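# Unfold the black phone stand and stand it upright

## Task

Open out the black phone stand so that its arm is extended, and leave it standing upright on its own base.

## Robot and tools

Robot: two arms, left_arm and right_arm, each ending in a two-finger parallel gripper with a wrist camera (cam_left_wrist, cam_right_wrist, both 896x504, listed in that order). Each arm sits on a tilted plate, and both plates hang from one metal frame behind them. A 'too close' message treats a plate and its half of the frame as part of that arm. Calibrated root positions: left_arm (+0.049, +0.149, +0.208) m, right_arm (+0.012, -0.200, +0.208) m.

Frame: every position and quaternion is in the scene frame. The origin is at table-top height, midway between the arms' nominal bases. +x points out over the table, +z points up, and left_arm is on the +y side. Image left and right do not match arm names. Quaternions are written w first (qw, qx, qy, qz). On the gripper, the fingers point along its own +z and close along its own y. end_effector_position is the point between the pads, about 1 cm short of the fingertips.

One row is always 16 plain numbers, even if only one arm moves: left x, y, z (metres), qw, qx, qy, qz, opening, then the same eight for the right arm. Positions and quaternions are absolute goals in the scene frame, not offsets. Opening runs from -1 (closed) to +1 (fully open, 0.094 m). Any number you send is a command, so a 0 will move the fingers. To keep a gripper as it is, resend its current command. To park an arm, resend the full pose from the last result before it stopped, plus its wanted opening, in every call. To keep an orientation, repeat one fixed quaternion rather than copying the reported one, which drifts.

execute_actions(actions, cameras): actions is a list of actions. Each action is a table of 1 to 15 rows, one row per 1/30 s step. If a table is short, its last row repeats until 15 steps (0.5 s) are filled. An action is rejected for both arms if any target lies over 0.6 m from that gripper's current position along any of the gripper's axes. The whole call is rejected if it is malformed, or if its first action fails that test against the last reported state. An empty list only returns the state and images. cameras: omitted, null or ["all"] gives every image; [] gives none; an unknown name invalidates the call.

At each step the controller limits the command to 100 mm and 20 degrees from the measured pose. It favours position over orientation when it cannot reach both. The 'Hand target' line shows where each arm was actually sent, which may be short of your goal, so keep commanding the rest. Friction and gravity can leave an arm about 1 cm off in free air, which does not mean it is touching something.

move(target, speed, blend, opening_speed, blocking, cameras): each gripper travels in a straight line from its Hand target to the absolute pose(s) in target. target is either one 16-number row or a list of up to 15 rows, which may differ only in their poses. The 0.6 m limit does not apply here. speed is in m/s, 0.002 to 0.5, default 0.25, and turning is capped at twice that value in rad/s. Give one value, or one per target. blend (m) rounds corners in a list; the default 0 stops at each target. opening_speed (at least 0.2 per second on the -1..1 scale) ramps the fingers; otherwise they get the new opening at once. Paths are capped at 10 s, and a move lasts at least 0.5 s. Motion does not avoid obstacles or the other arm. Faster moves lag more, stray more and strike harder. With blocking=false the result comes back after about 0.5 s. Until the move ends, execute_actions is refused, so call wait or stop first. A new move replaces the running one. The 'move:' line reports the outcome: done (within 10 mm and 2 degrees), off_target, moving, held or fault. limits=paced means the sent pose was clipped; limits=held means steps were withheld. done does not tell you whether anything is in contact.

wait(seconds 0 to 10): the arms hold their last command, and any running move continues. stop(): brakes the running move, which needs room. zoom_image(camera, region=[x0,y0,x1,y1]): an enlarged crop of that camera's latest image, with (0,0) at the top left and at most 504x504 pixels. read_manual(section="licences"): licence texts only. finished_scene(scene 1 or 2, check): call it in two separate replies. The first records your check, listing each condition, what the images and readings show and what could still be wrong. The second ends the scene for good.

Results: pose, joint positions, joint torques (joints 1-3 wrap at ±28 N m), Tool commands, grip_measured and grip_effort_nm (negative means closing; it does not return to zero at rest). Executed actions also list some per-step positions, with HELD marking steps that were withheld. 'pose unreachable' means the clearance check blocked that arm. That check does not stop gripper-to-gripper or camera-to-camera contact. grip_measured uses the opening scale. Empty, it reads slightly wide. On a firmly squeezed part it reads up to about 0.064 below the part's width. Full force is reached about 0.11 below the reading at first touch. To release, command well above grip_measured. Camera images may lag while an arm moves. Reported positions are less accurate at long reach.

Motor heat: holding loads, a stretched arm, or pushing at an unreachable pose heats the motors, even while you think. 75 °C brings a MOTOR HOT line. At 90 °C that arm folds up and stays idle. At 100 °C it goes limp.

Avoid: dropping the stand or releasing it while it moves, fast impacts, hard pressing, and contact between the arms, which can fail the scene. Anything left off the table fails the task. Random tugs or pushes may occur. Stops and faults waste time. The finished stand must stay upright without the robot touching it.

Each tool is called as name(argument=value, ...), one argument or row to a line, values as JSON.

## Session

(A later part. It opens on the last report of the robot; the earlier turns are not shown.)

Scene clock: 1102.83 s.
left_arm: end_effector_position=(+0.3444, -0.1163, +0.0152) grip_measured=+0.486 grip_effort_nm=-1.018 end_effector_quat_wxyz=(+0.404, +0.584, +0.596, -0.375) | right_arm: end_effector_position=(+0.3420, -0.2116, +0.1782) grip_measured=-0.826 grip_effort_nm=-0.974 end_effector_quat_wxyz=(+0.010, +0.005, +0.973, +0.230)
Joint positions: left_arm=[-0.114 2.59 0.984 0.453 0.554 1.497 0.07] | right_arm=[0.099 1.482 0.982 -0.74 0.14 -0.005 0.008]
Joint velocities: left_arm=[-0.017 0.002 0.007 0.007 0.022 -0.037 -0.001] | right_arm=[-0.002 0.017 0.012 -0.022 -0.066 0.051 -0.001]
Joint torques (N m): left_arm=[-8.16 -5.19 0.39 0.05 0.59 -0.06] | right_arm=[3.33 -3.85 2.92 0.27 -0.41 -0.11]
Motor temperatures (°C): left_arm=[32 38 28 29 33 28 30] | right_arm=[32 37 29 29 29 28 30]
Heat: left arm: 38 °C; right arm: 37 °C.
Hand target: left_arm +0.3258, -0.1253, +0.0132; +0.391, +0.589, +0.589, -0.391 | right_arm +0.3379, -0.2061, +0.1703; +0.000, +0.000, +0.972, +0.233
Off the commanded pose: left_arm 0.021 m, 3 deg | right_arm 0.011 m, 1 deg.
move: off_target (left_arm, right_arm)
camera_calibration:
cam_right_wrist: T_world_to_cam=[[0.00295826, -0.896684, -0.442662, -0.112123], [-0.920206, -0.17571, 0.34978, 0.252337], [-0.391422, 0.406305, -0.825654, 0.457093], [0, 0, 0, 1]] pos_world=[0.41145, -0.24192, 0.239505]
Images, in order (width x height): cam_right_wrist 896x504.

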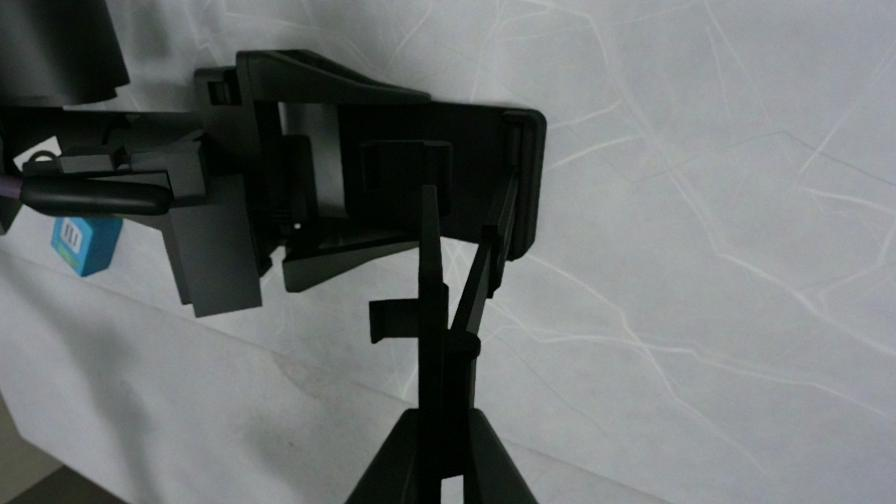

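move(
  target=[0.326,-0.126,0.013,0.391,0.589,0.589,-0.391,0.36,0.338,-0.198,0.175,0,0,0.8746,0.4848,-0.95],
  speed=0.15,
)

Scene clock: 1107.57 s.
left_arm: end_effector_position=(+0.3447, -0.1163, +0.0152) grip_measured=+0.486 grip_effort_nm=-1.013 end_effector_quat_wxyz=(+0.405, +0.585, +0.595, -0.374) | right_arm: end_effector_position=(+0.3418, -0.2159, +0.1759) grip_measured=-0.836 grip_effort_nm=-0.979 end_effector_quat_wxyz=(+0.013, +0.001, +0.897, +0.442)
Joint positions: left_arm=[-0.114 2.59 0.984 0.454 0.554 1.499 0.07] | right_arm=[-0.21 1.573 1.052 -0.831 -0.397 -0.327 0.008]
Joint velocities: left_arm=[-0.012 -0.002 -0.017 -0.066 0.022 0.022 -0.001] | right_arm=[-0.017 0.007 0.002 0.037 0.007 -0.007 -0.001]
Joint torques (N m): left_arm=[-8.12 -5.14 0.42 0.06 0.57 -0.06] | right_arm=[3.34 -3.59 2.85 -0.41 -1.3 -0.12]
Motor temperatures (°C): left_arm=[32 38 28 29 33 28 30] | right_arm=[32 37 29 29 30 28 30]
Heat: left arm: 38 °C; right arm: 37 °C.
Hand target: left_arm +0.3258, -0.1253, +0.0132; +0.391, +0.589, +0.589, -0.391 | right_arm +0.3386, -0.2002, +0.1758; +0.000, +0.001, +0.877, +0.481
Off the commanded pose: left_arm 0.021 m, 3 deg | right_arm 0.018 m, 6 deg.
move: off_target (left_arm, right_arm)
camera_calibration:
cam_left_wrist: T_world_to_cam=[[-0.998165, -0.0585743, -0.0153776, 0.336058], [-0.033481, 0.745351, -0.665831, 0.149909], [0.0504622, -0.664094, -0.745944, 0.00291638], [0, 0, 0, 1]] pos_world=[0.340313, -0.0901134, 0.107157]
cam_right_wrist: T_world_to_cam=[[0.0178971, -0.612642, -0.790158, 0.000355668], [-0.920871, -0.317931, 0.225648, 0.24359], [-0.389457, 0.723595, -0.569854, 0.479712], [0, 0, 0, 1]] pos_world=[0.411136, -0.269454, 0.218682]

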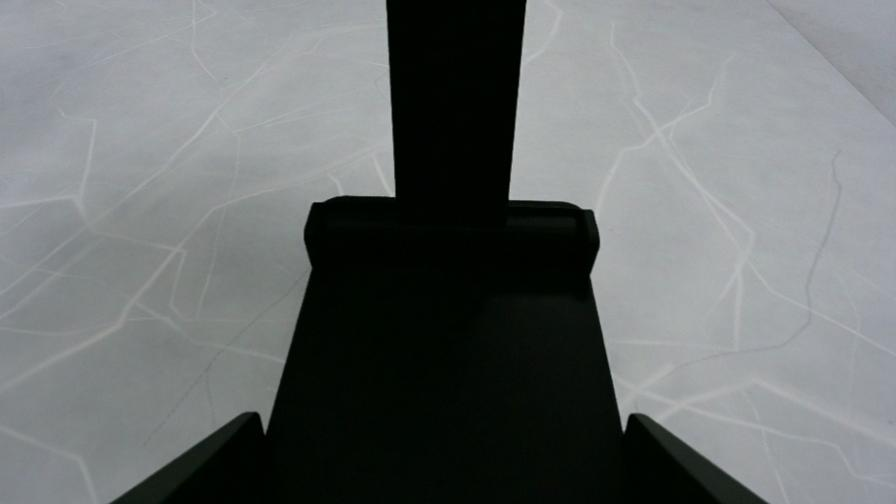

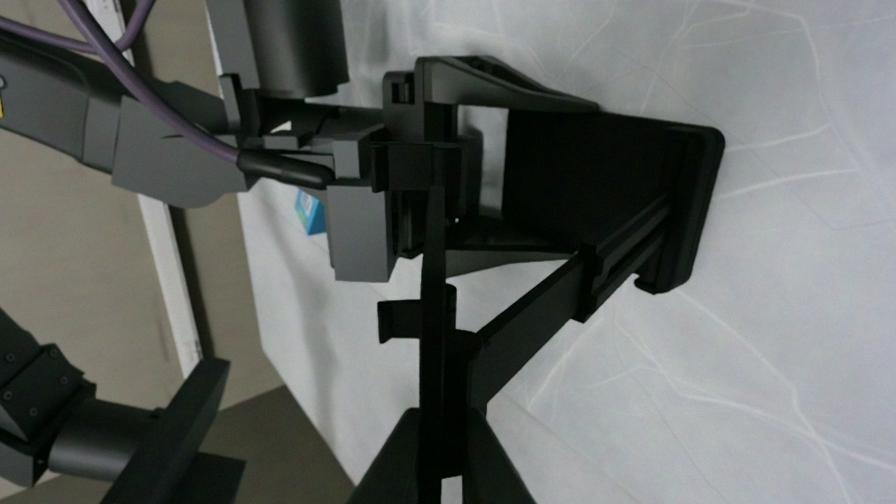

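move(
  target=[0.326,-0.126,0.013,0.391,0.589,0.589,-0.391,0.36,0.341,-0.214,0.176,0,0,0.897,0.442,-0.4],
  speed=0.04,
  opening_speed=0.2,
)

Scene clock: 1121.33 s.
left_arm: end_effector_position=(+0.3447, -0.1163, +0.0152) grip_measured=+0.486 grip_effort_nm=-1.013 end_effector_quat_wxyz=(+0.405, +0.585, +0.595, -0.374) | right_arm: end_effector_position=(+0.3414, -0.2174, +0.1758) grip_measured=-0.403 grip_effort_nm=0.193 end_effector_quat_wxyz=(+0.009, +0.003, +0.898, +0.439)
Joint positions: left_arm=[-0.114 2.59 0.984 0.454 0.554 1.499 0.07] | right_arm=[-0.21 1.573 1.058 -0.84 -0.389 -0.322 0.028]
Joint velocities: left_arm=[-0.007 -0.007 -0.027 -0.037 0.007 0.022 0] | right_arm=[-0.012 -0.002 -0.002 -0.007 -0.007 -0.007 -0.001]
Joint torques (N m): left_arm=[-8.18 -5.16 0.49 0.06 0.57 -0.06] | right_arm=[4.37 -6.05 3.82 -0.51 -0.52 0.07]
Motor temperatures (°C): left_arm=[32 38 28 29 33 28 30] | right_arm=[32 37 29 29 30 28 31]
Heat: left arm: 38 °C; right arm: 37 °C.
Hand target: left_arm +0.3258, -0.1253, +0.0132; +0.391, +0.589, +0.589, -0.391 | right_arm +0.3410, -0.2140, +0.1759; +0.000, +0.000, +0.897, +0.442
Off the commanded pose: left_arm 0.021 m, 3 deg | right_arm 0.003 m, 1 deg.
move: off_target (left_arm)
camera_calibration:
cam_left_wrist: T_world_to_cam=[[-0.998165, -0.0585743, -0.0153776, 0.336058], [-0.033481, 0.745351, -0.665831, 0.149909], [0.0504622, -0.664094, -0.745944, 0.00291638], [0, 0, 0, 1]] pos_world=[0.340313, -0.0901134, 0.107157]
cam_right_wrist: T_world_to_cam=[[0.0115458, -0.617841, -0.786219, -0.000319268], [-0.918823, -0.316761, 0.23543, 0.240603], [-0.394502, 0.719677, -0.571343, 0.481697], [0, 0, 0, 1]] pos_world=[0.411106, -0.27065, 0.218318]

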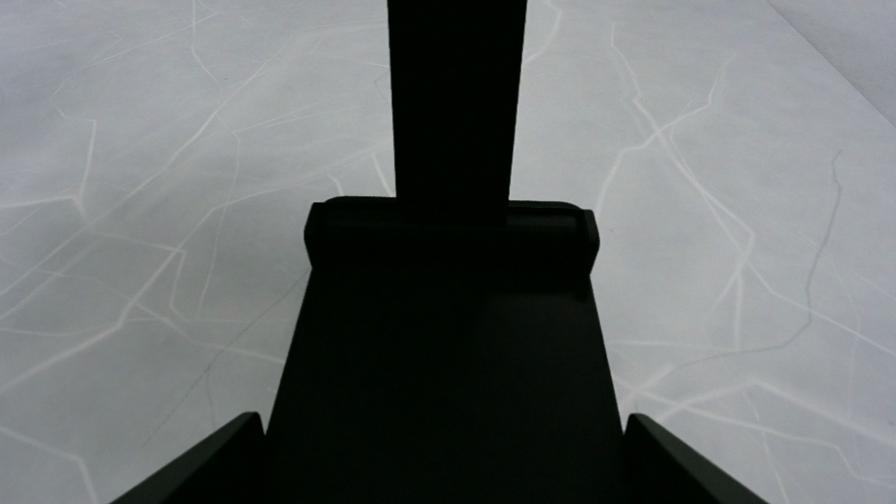

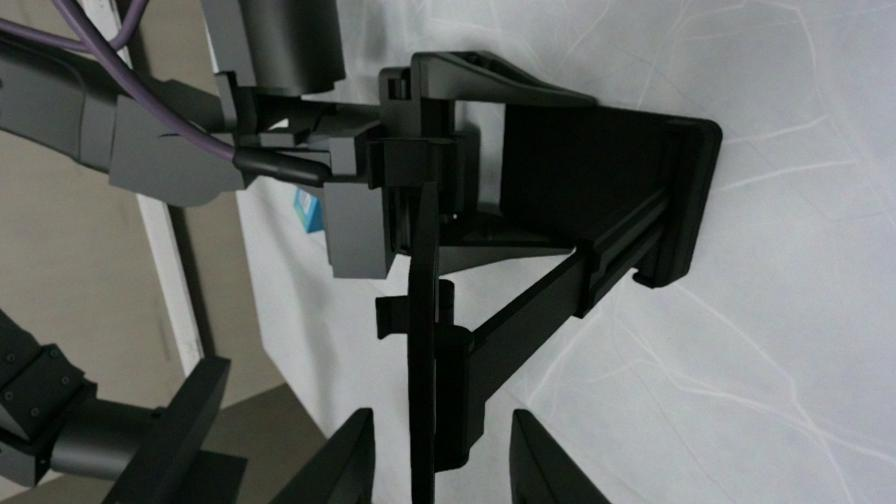

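move(
  target=[
    [0.326,-0.126,0.013,0.391,0.589,0.589,-0.391,0.36,0.341,-0.277,0.225,0,0,0.897,0.442,-0.4],
    [0.326,-0.126,0.013,0.391,0.589,0.589,-0.391,0.36,0.33,-0.32,0.25,0,0,0.897,0.442,-0.4],
  ],
  speed=0.08,
)

move(
  target=[0.344,-0.116,0.0145,0.403,0.586,0.594,-0.377,0.8,0.33,-0.32,0.25,0,0,0.897,0.442,-0.4],
  speed=0.04,
  opening_speed=0.2,
)

Scene clock: 1126.87 s.
left_arm: end_effector_position=(+0.3447, -0.1163, +0.0152) grip_measured=+0.486 grip_effort_nm=-1.013 end_effector_quat_wxyz=(+0.405, +0.585, +0.595, -0.374) | right_arm: end_effector_position=(+0.3241, -0.3144, +0.2384) grip_measured=-0.403 grip_effort_nm=0.183 end_effector_quat_wxyz=(-0.022, +0.002, +0.899, +0.438)
Joint positions: left_arm=[-0.114 2.59 0.984 0.454 0.554 1.499 0.07] | right_arm=[-0.418 1.514 1.405 -1.386 -0.393 -0.539 0.028]
Joint velocities: left_arm=[-0.012 -0.017 0.007 0.022 -0.051 0.037 0] | right_arm=[0.002 0.007 -0.007 -0.007 -0.022 0.022 0]
Joint torques (N m): left_arm=[-8.18 -5.11 0.36 0.08 0.56 -0.09] | right_arm=[2.15 -10.74 4.82 -0.94 -0.71 -0.21]
Motor temperatures (°C): left_arm=[32 38 28 29 33 28 30] | right_arm=[32 38 29 29 30 28 30]
Heat: left arm: 38 °C; right arm: 38 °C.
Hand target: left_arm +0.3258, -0.1253, +0.0132; +0.391, +0.589, +0.589, -0.391 | right_arm +0.3274, -0.3188, +0.2507; +0.000, +0.000, +0.898, +0.440
Off the commanded pose: left_arm 0.021 m, 3 deg | right_arm 0.014 m, 3 deg.
move: off_target (left_arm, right_arm)
camera_calibration:
cam_left_wrist: T_world_to_cam=[[-0.998165, -0.0585743, -0.0153776, 0.336058], [-0.033481, 0.745351, -0.665831, 0.149909], [0.0504622, -0.664094, -0.745944, 0.00291638], [0, 0, 0, 1]] pos_world=[0.340313, -0.0901134, 0.107157]
cam_right_wrist: T_world_to_cam=[[-0.0144513, -0.619671, -0.784729, -0.00332016], [-0.894686, -0.342412, 0.286866, 0.151145], [-0.446463, 0.706231, -0.549462, 0.587849], [0, 0, 0, 1]] pos_world=[0.397632, -0.365461, 0.277037]

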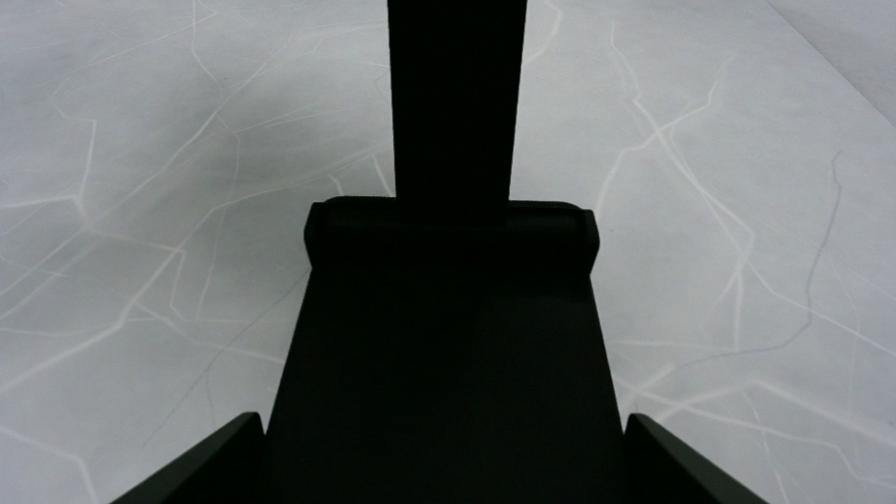

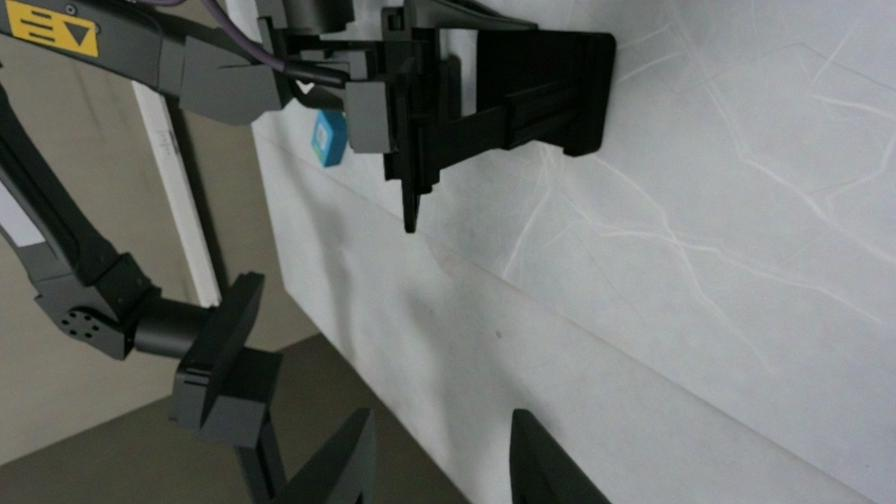

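Scene clock: 1129.27 s.
left_arm: end_effector_position=(+0.3446, -0.1163, +0.0152) grip_measured=+0.799 grip_effort_nm=0.085 end_effector_quat_wxyz=(+0.405, +0.585, +0.595, -0.374) | right_arm: end_effector_position=(+0.3263, -0.3166, +0.2409) grip_measured=-0.403 grip_effort_nm=0.188 end_effector_quat_wxyz=(-0.018, +0.001, +0.899, +0.438)
Joint positions: left_arm=[-0.114 2.59 0.984 0.453 0.554 1.5 0.085] | right_arm=[-0.42 1.514 1.419 -1.394 -0.397 -0.544 0.028]
Joint velocities: left_arm=[-0.022 -0.012 0.002 0.051 0.051 -0.007 0] | right_arm=[-0.017 0.012 -0.007 0.007 0.037 0.037 0.001]
Joint torques (N m): left_arm=[-6.15 -7.49 1.57 -0.05 0.6 0.01] | right_arm=[2.13 -9.76 4.98 -0.89 -0.73 -0.23]
Motor temperatures (°C): left_arm=[32 39 28 29 33 28 30] | right_arm=[32 39 29 29 30 28 30]
Heat: left arm: 39 °C; right arm: 39 °C.
Hand target: left_arm +0.3440, -0.1160, +0.0145; +0.403, +0.586, +0.594, -0.377 | right_arm +0.3297, -0.3199, +0.2500; +0.000, +0.000, +0.897, +0.442
Off the commanded pose: left_arm 0.001 m, 0 deg | right_arm 0.010 m, 2 deg.
move: done
camera_calibration:
cam_left_wrist: T_world_to_cam=[[-0.998212, -0.0575392, -0.016159, 0.336038], [-0.0321921, 0.745454, -0.665779, 0.14946], [0.0503542, -0.664069, -0.745974, 0.00295288], [0, 0, 0, 1]] pos_world=[0.3401, -0.0901196, 0.10714]
cam_right_wrist: T_world_to_cam=[[-0.00879108, -0.619609, -0.784861, -0.00452674], [-0.898231, -0.340029, 0.278497, 0.155547], [-0.439435, 0.707435, -0.553563, 0.590862], [0, 0, 0, 1]] pos_world=[0.399323, -0.367911, 0.280207]

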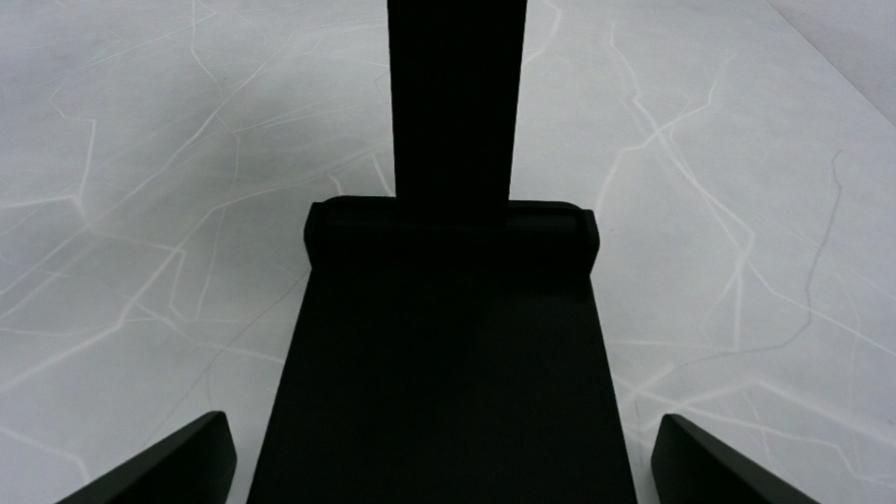

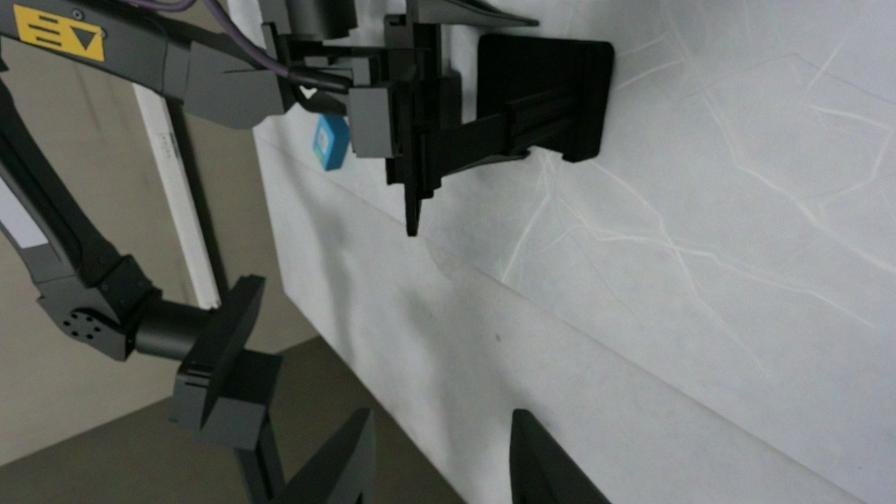

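move(
  target=[
    [0.344,-0.09,0.017,0.403,0.586,0.594,-0.377,0.8,0.33,-0.32,0.25,0,0,0.897,0.442,-0.4],
    [0.338,-0.02,0.02,0.391,0.589,0.589,-0.391,0.8,0.33,-0.32,0.25,0,0,0.897,0.442,-0.4],
    [0.32,0.08,0.08,0.391,0.589,0.589,-0.391,0.8,0.33,-0.32,0.25,0,0,0.897,0.442,-0.4],
  ],
  speed=[0.04,0.08,0.15],
)

wait(
  seconds=2,
)

Scene clock: 1135.80 s.
left_arm: end_effector_position=(+0.3148, +0.0786, +0.0735) grip_measured=+0.799 grip_effort_nm=0.085 end_effector_quat_wxyz=(+0.376, +0.598, +0.588, -0.394) | right_arm: end_effector_position=(+0.3262, -0.3165, +0.2410) grip_measured=-0.403 grip_effort_nm=0.183 end_effector_quat_wxyz=(-0.018, +0.001, +0.899, +0.439)
Joint positions: left_arm=[0.344 1.979 0.819 -0.386 0.628 2.074 0.085] | right_arm=[-0.42 1.514 1.419 -1.394 -0.398 -0.544 0.028]
Joint velocities: left_arm=[0.017 -0.002 -0.022 0.007 0.066 0.037 0] | right_arm=[0.007 -0.002 0.002 0.081 -0.037 0.007 0]
Joint torques (N m): left_arm=[-3 -8.46 1.33 -1.15 0.72 0.04] | right_arm=[2.18 -9.78 4.82 -0.89 -0.71 -0.23]
Motor temperatures (°C): left_arm=[32 40 28 29 33 28 30] | right_arm=[31 41 29 29 30 28 30]
Heat: left arm: 40 °C; right arm: 41 °C.
Hand target: left_arm +0.3187, +0.0815, +0.0783; +0.387, +0.593, +0.587, -0.392 | right_arm +0.3297, -0.3199, +0.2501; +0.000, +0.000, +0.897, +0.442
Off the commanded pose: left_arm 0.008 m, 2 deg | right_arm 0.010 m, 2 deg.
move: done
camera_calibration:
cam_left_wrist: T_world_to_cam=[[-0.999658, 0.00377351, 0.025885, 0.311016], [-0.0140899, 0.756053, -0.654359, 0.0346734], [-0.0220397, -0.6545, -0.755741, 0.200154], [0, 0, 0, 1]] pos_world=[0.315809, 0.103612, 0.165903]
cam_right_wrist: T_world_to_cam=[[-0.00872437, -0.619063, -0.785293, -0.00411943], [-0.89806, -0.340537, 0.27843, 0.15524], [-0.439787, 0.707669, -0.552984, 0.590864], [0, 0, 0, 1]] pos_world=[0.399233, -0.367822, 0.28028]

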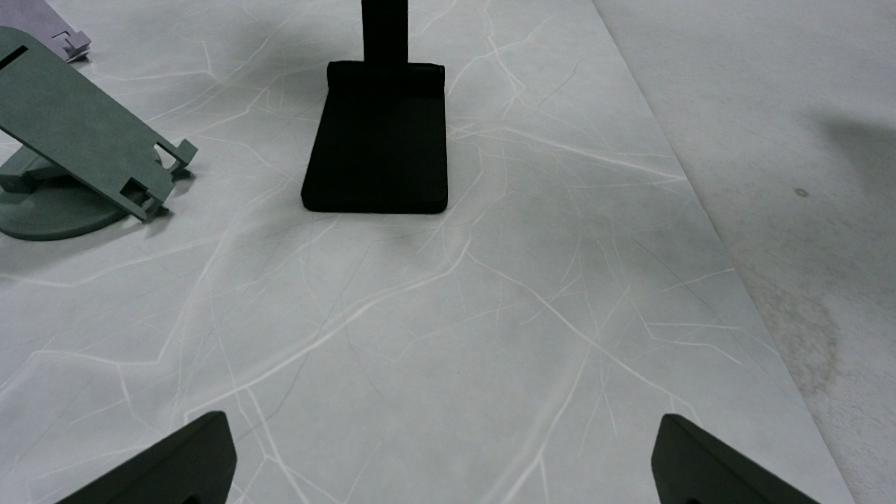

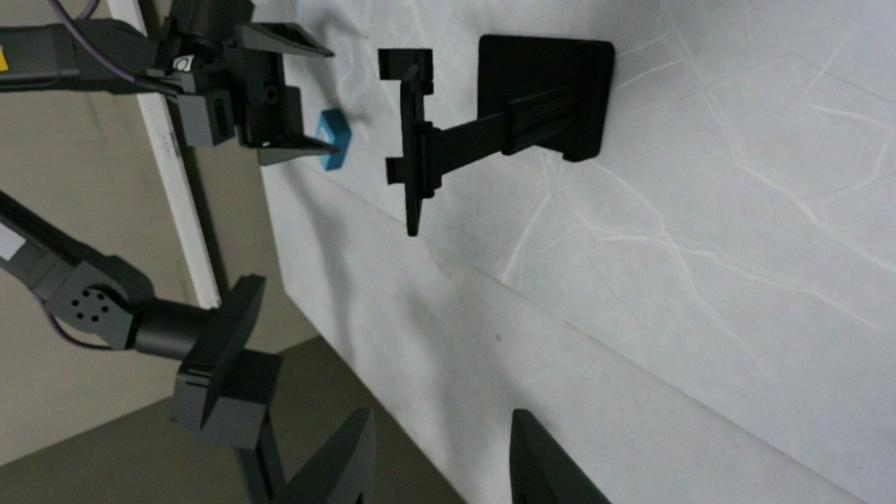

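Scene clock: 1137.80 s.
left_arm: end_effector_position=(+0.3146, +0.0785, +0.0736) grip_measured=+0.799 grip_effort_nm=0.081 end_effector_quat_wxyz=(+0.376, +0.598, +0.587, -0.395) | right_arm: end_effector_position=(+0.3262, -0.3165, +0.2410) grip_measured=-0.403 grip_effort_nm=0.193 end_effector_quat_wxyz=(-0.018, +0.001, +0.899, +0.439)
Joint positions: left_arm=[0.344 1.979 0.819 -0.387 0.628 2.075 0.085] | right_arm=[-0.42 1.514 1.419 -1.394 -0.398 -0.544 0.028]
Joint velocities: left_arm=[0.007 0.002 -0.027 -0.037 0.051 -0.037 -0.001] | right_arm=[-0.002 -0.007 -0.007 -0.095 -0.022 -0.037 -0.001]
Joint torques (N m): left_arm=[-2.91 -8.43 1.37 -1.17 0.72 0.06] | right_arm=[2.24 -9.72 4.75 -0.85 -0.7 -0.23]
Motor temperatures (°C): left_arm=[32 40 28 29 33 28 30] | right_arm=[31 42 29 29 30 28 30]
Heat: left arm: 40 °C; right arm: 42 °C.
Hand target: left_arm +0.3186, +0.0815, +0.0783; +0.387, +0.593, +0.587, -0.393 | right_arm +0.3297, -0.3199, +0.2500; +0.000, +0.000, +0.897, +0.442
Tool commands: left_gripper/opening=+0.8 right_gripper/opening=-0.4
Off the commanded pose: left_arm 0.008 m, 2 deg | right_arm 0.010 m, 2 deg.
wait: 2.00 s; at rest by 0.17 s
camera_calibration:
cam_left_wrist: T_world_to_cam=[[-0.999639, 0.00440247, 0.0264895, 0.310698], [-0.01402, 0.755774, -0.654683, 0.034799], [-0.0229023, -0.654818, -0.75544, 0.20048], [0, 0, 0, 1]] pos_world=[0.315666, 0.10361, 0.166003]
cam_right_wrist: T_world_to_cam=[[-0.00872437, -0.619063, -0.785293, -0.00411943], [-0.89806, -0.340537, 0.27843, 0.15524], [-0.439787, 0.707669, -0.552984, 0.590864], [0, 0, 0, 1]] pos_world=[0.399233, -0.367822, 0.28028]

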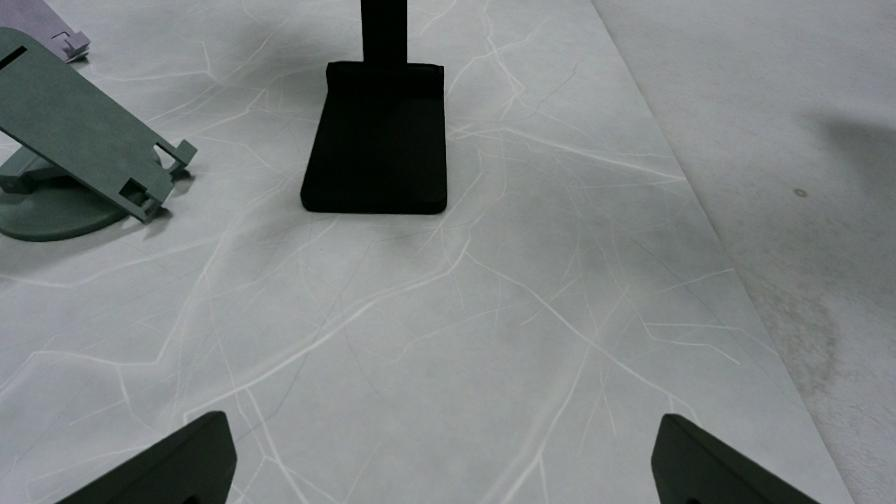

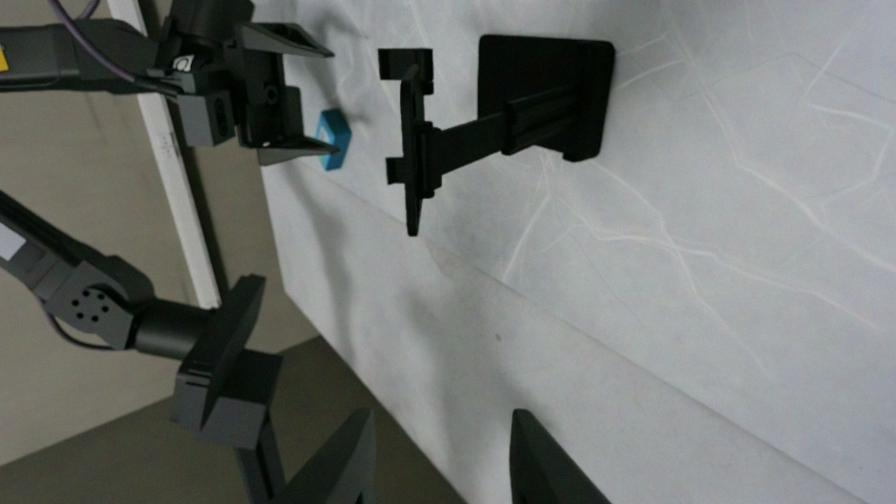

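finished_scene(
  scene=1,
  check="Black stand stands alone on flat base; arm roughly upright (~90-100° from base), telescope extended (rear view shows inner rod as long as sleeve), holder tilted back ~50° with T hinge opened. Both grippers clear, nothing moves over 2 s. Could be missed if the telescope needs full extension to a few mm or hinge thresholds differ; previously checked extension.",
)

This call ended nothing. Check each condition that your pictures could not show: look closer or test it, and mend what is not met. Then call finished_scene again.

finished_scene(
  scene=1,
  check="Same: stands freely on base, unfolded at both hinges, telescope extended; grippers clear and still.",
)

This call ended nothing: the second call must come in a later reply.

zoom_image(
  camera="cam_right_wrist",
  region=[360, 0, 660, 250],
)

Scaled by 1.680.

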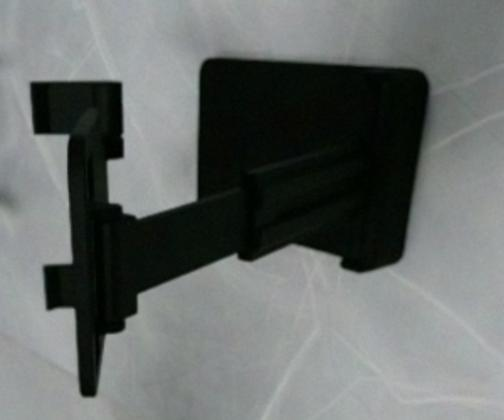

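finished_scene(
  scene=1,
  check="Zoom: base flat, arm up, inner rod fully out of the sleeve, holder tilted back with lips out front; untouched and still.",
)

The scene is finished: the task was done.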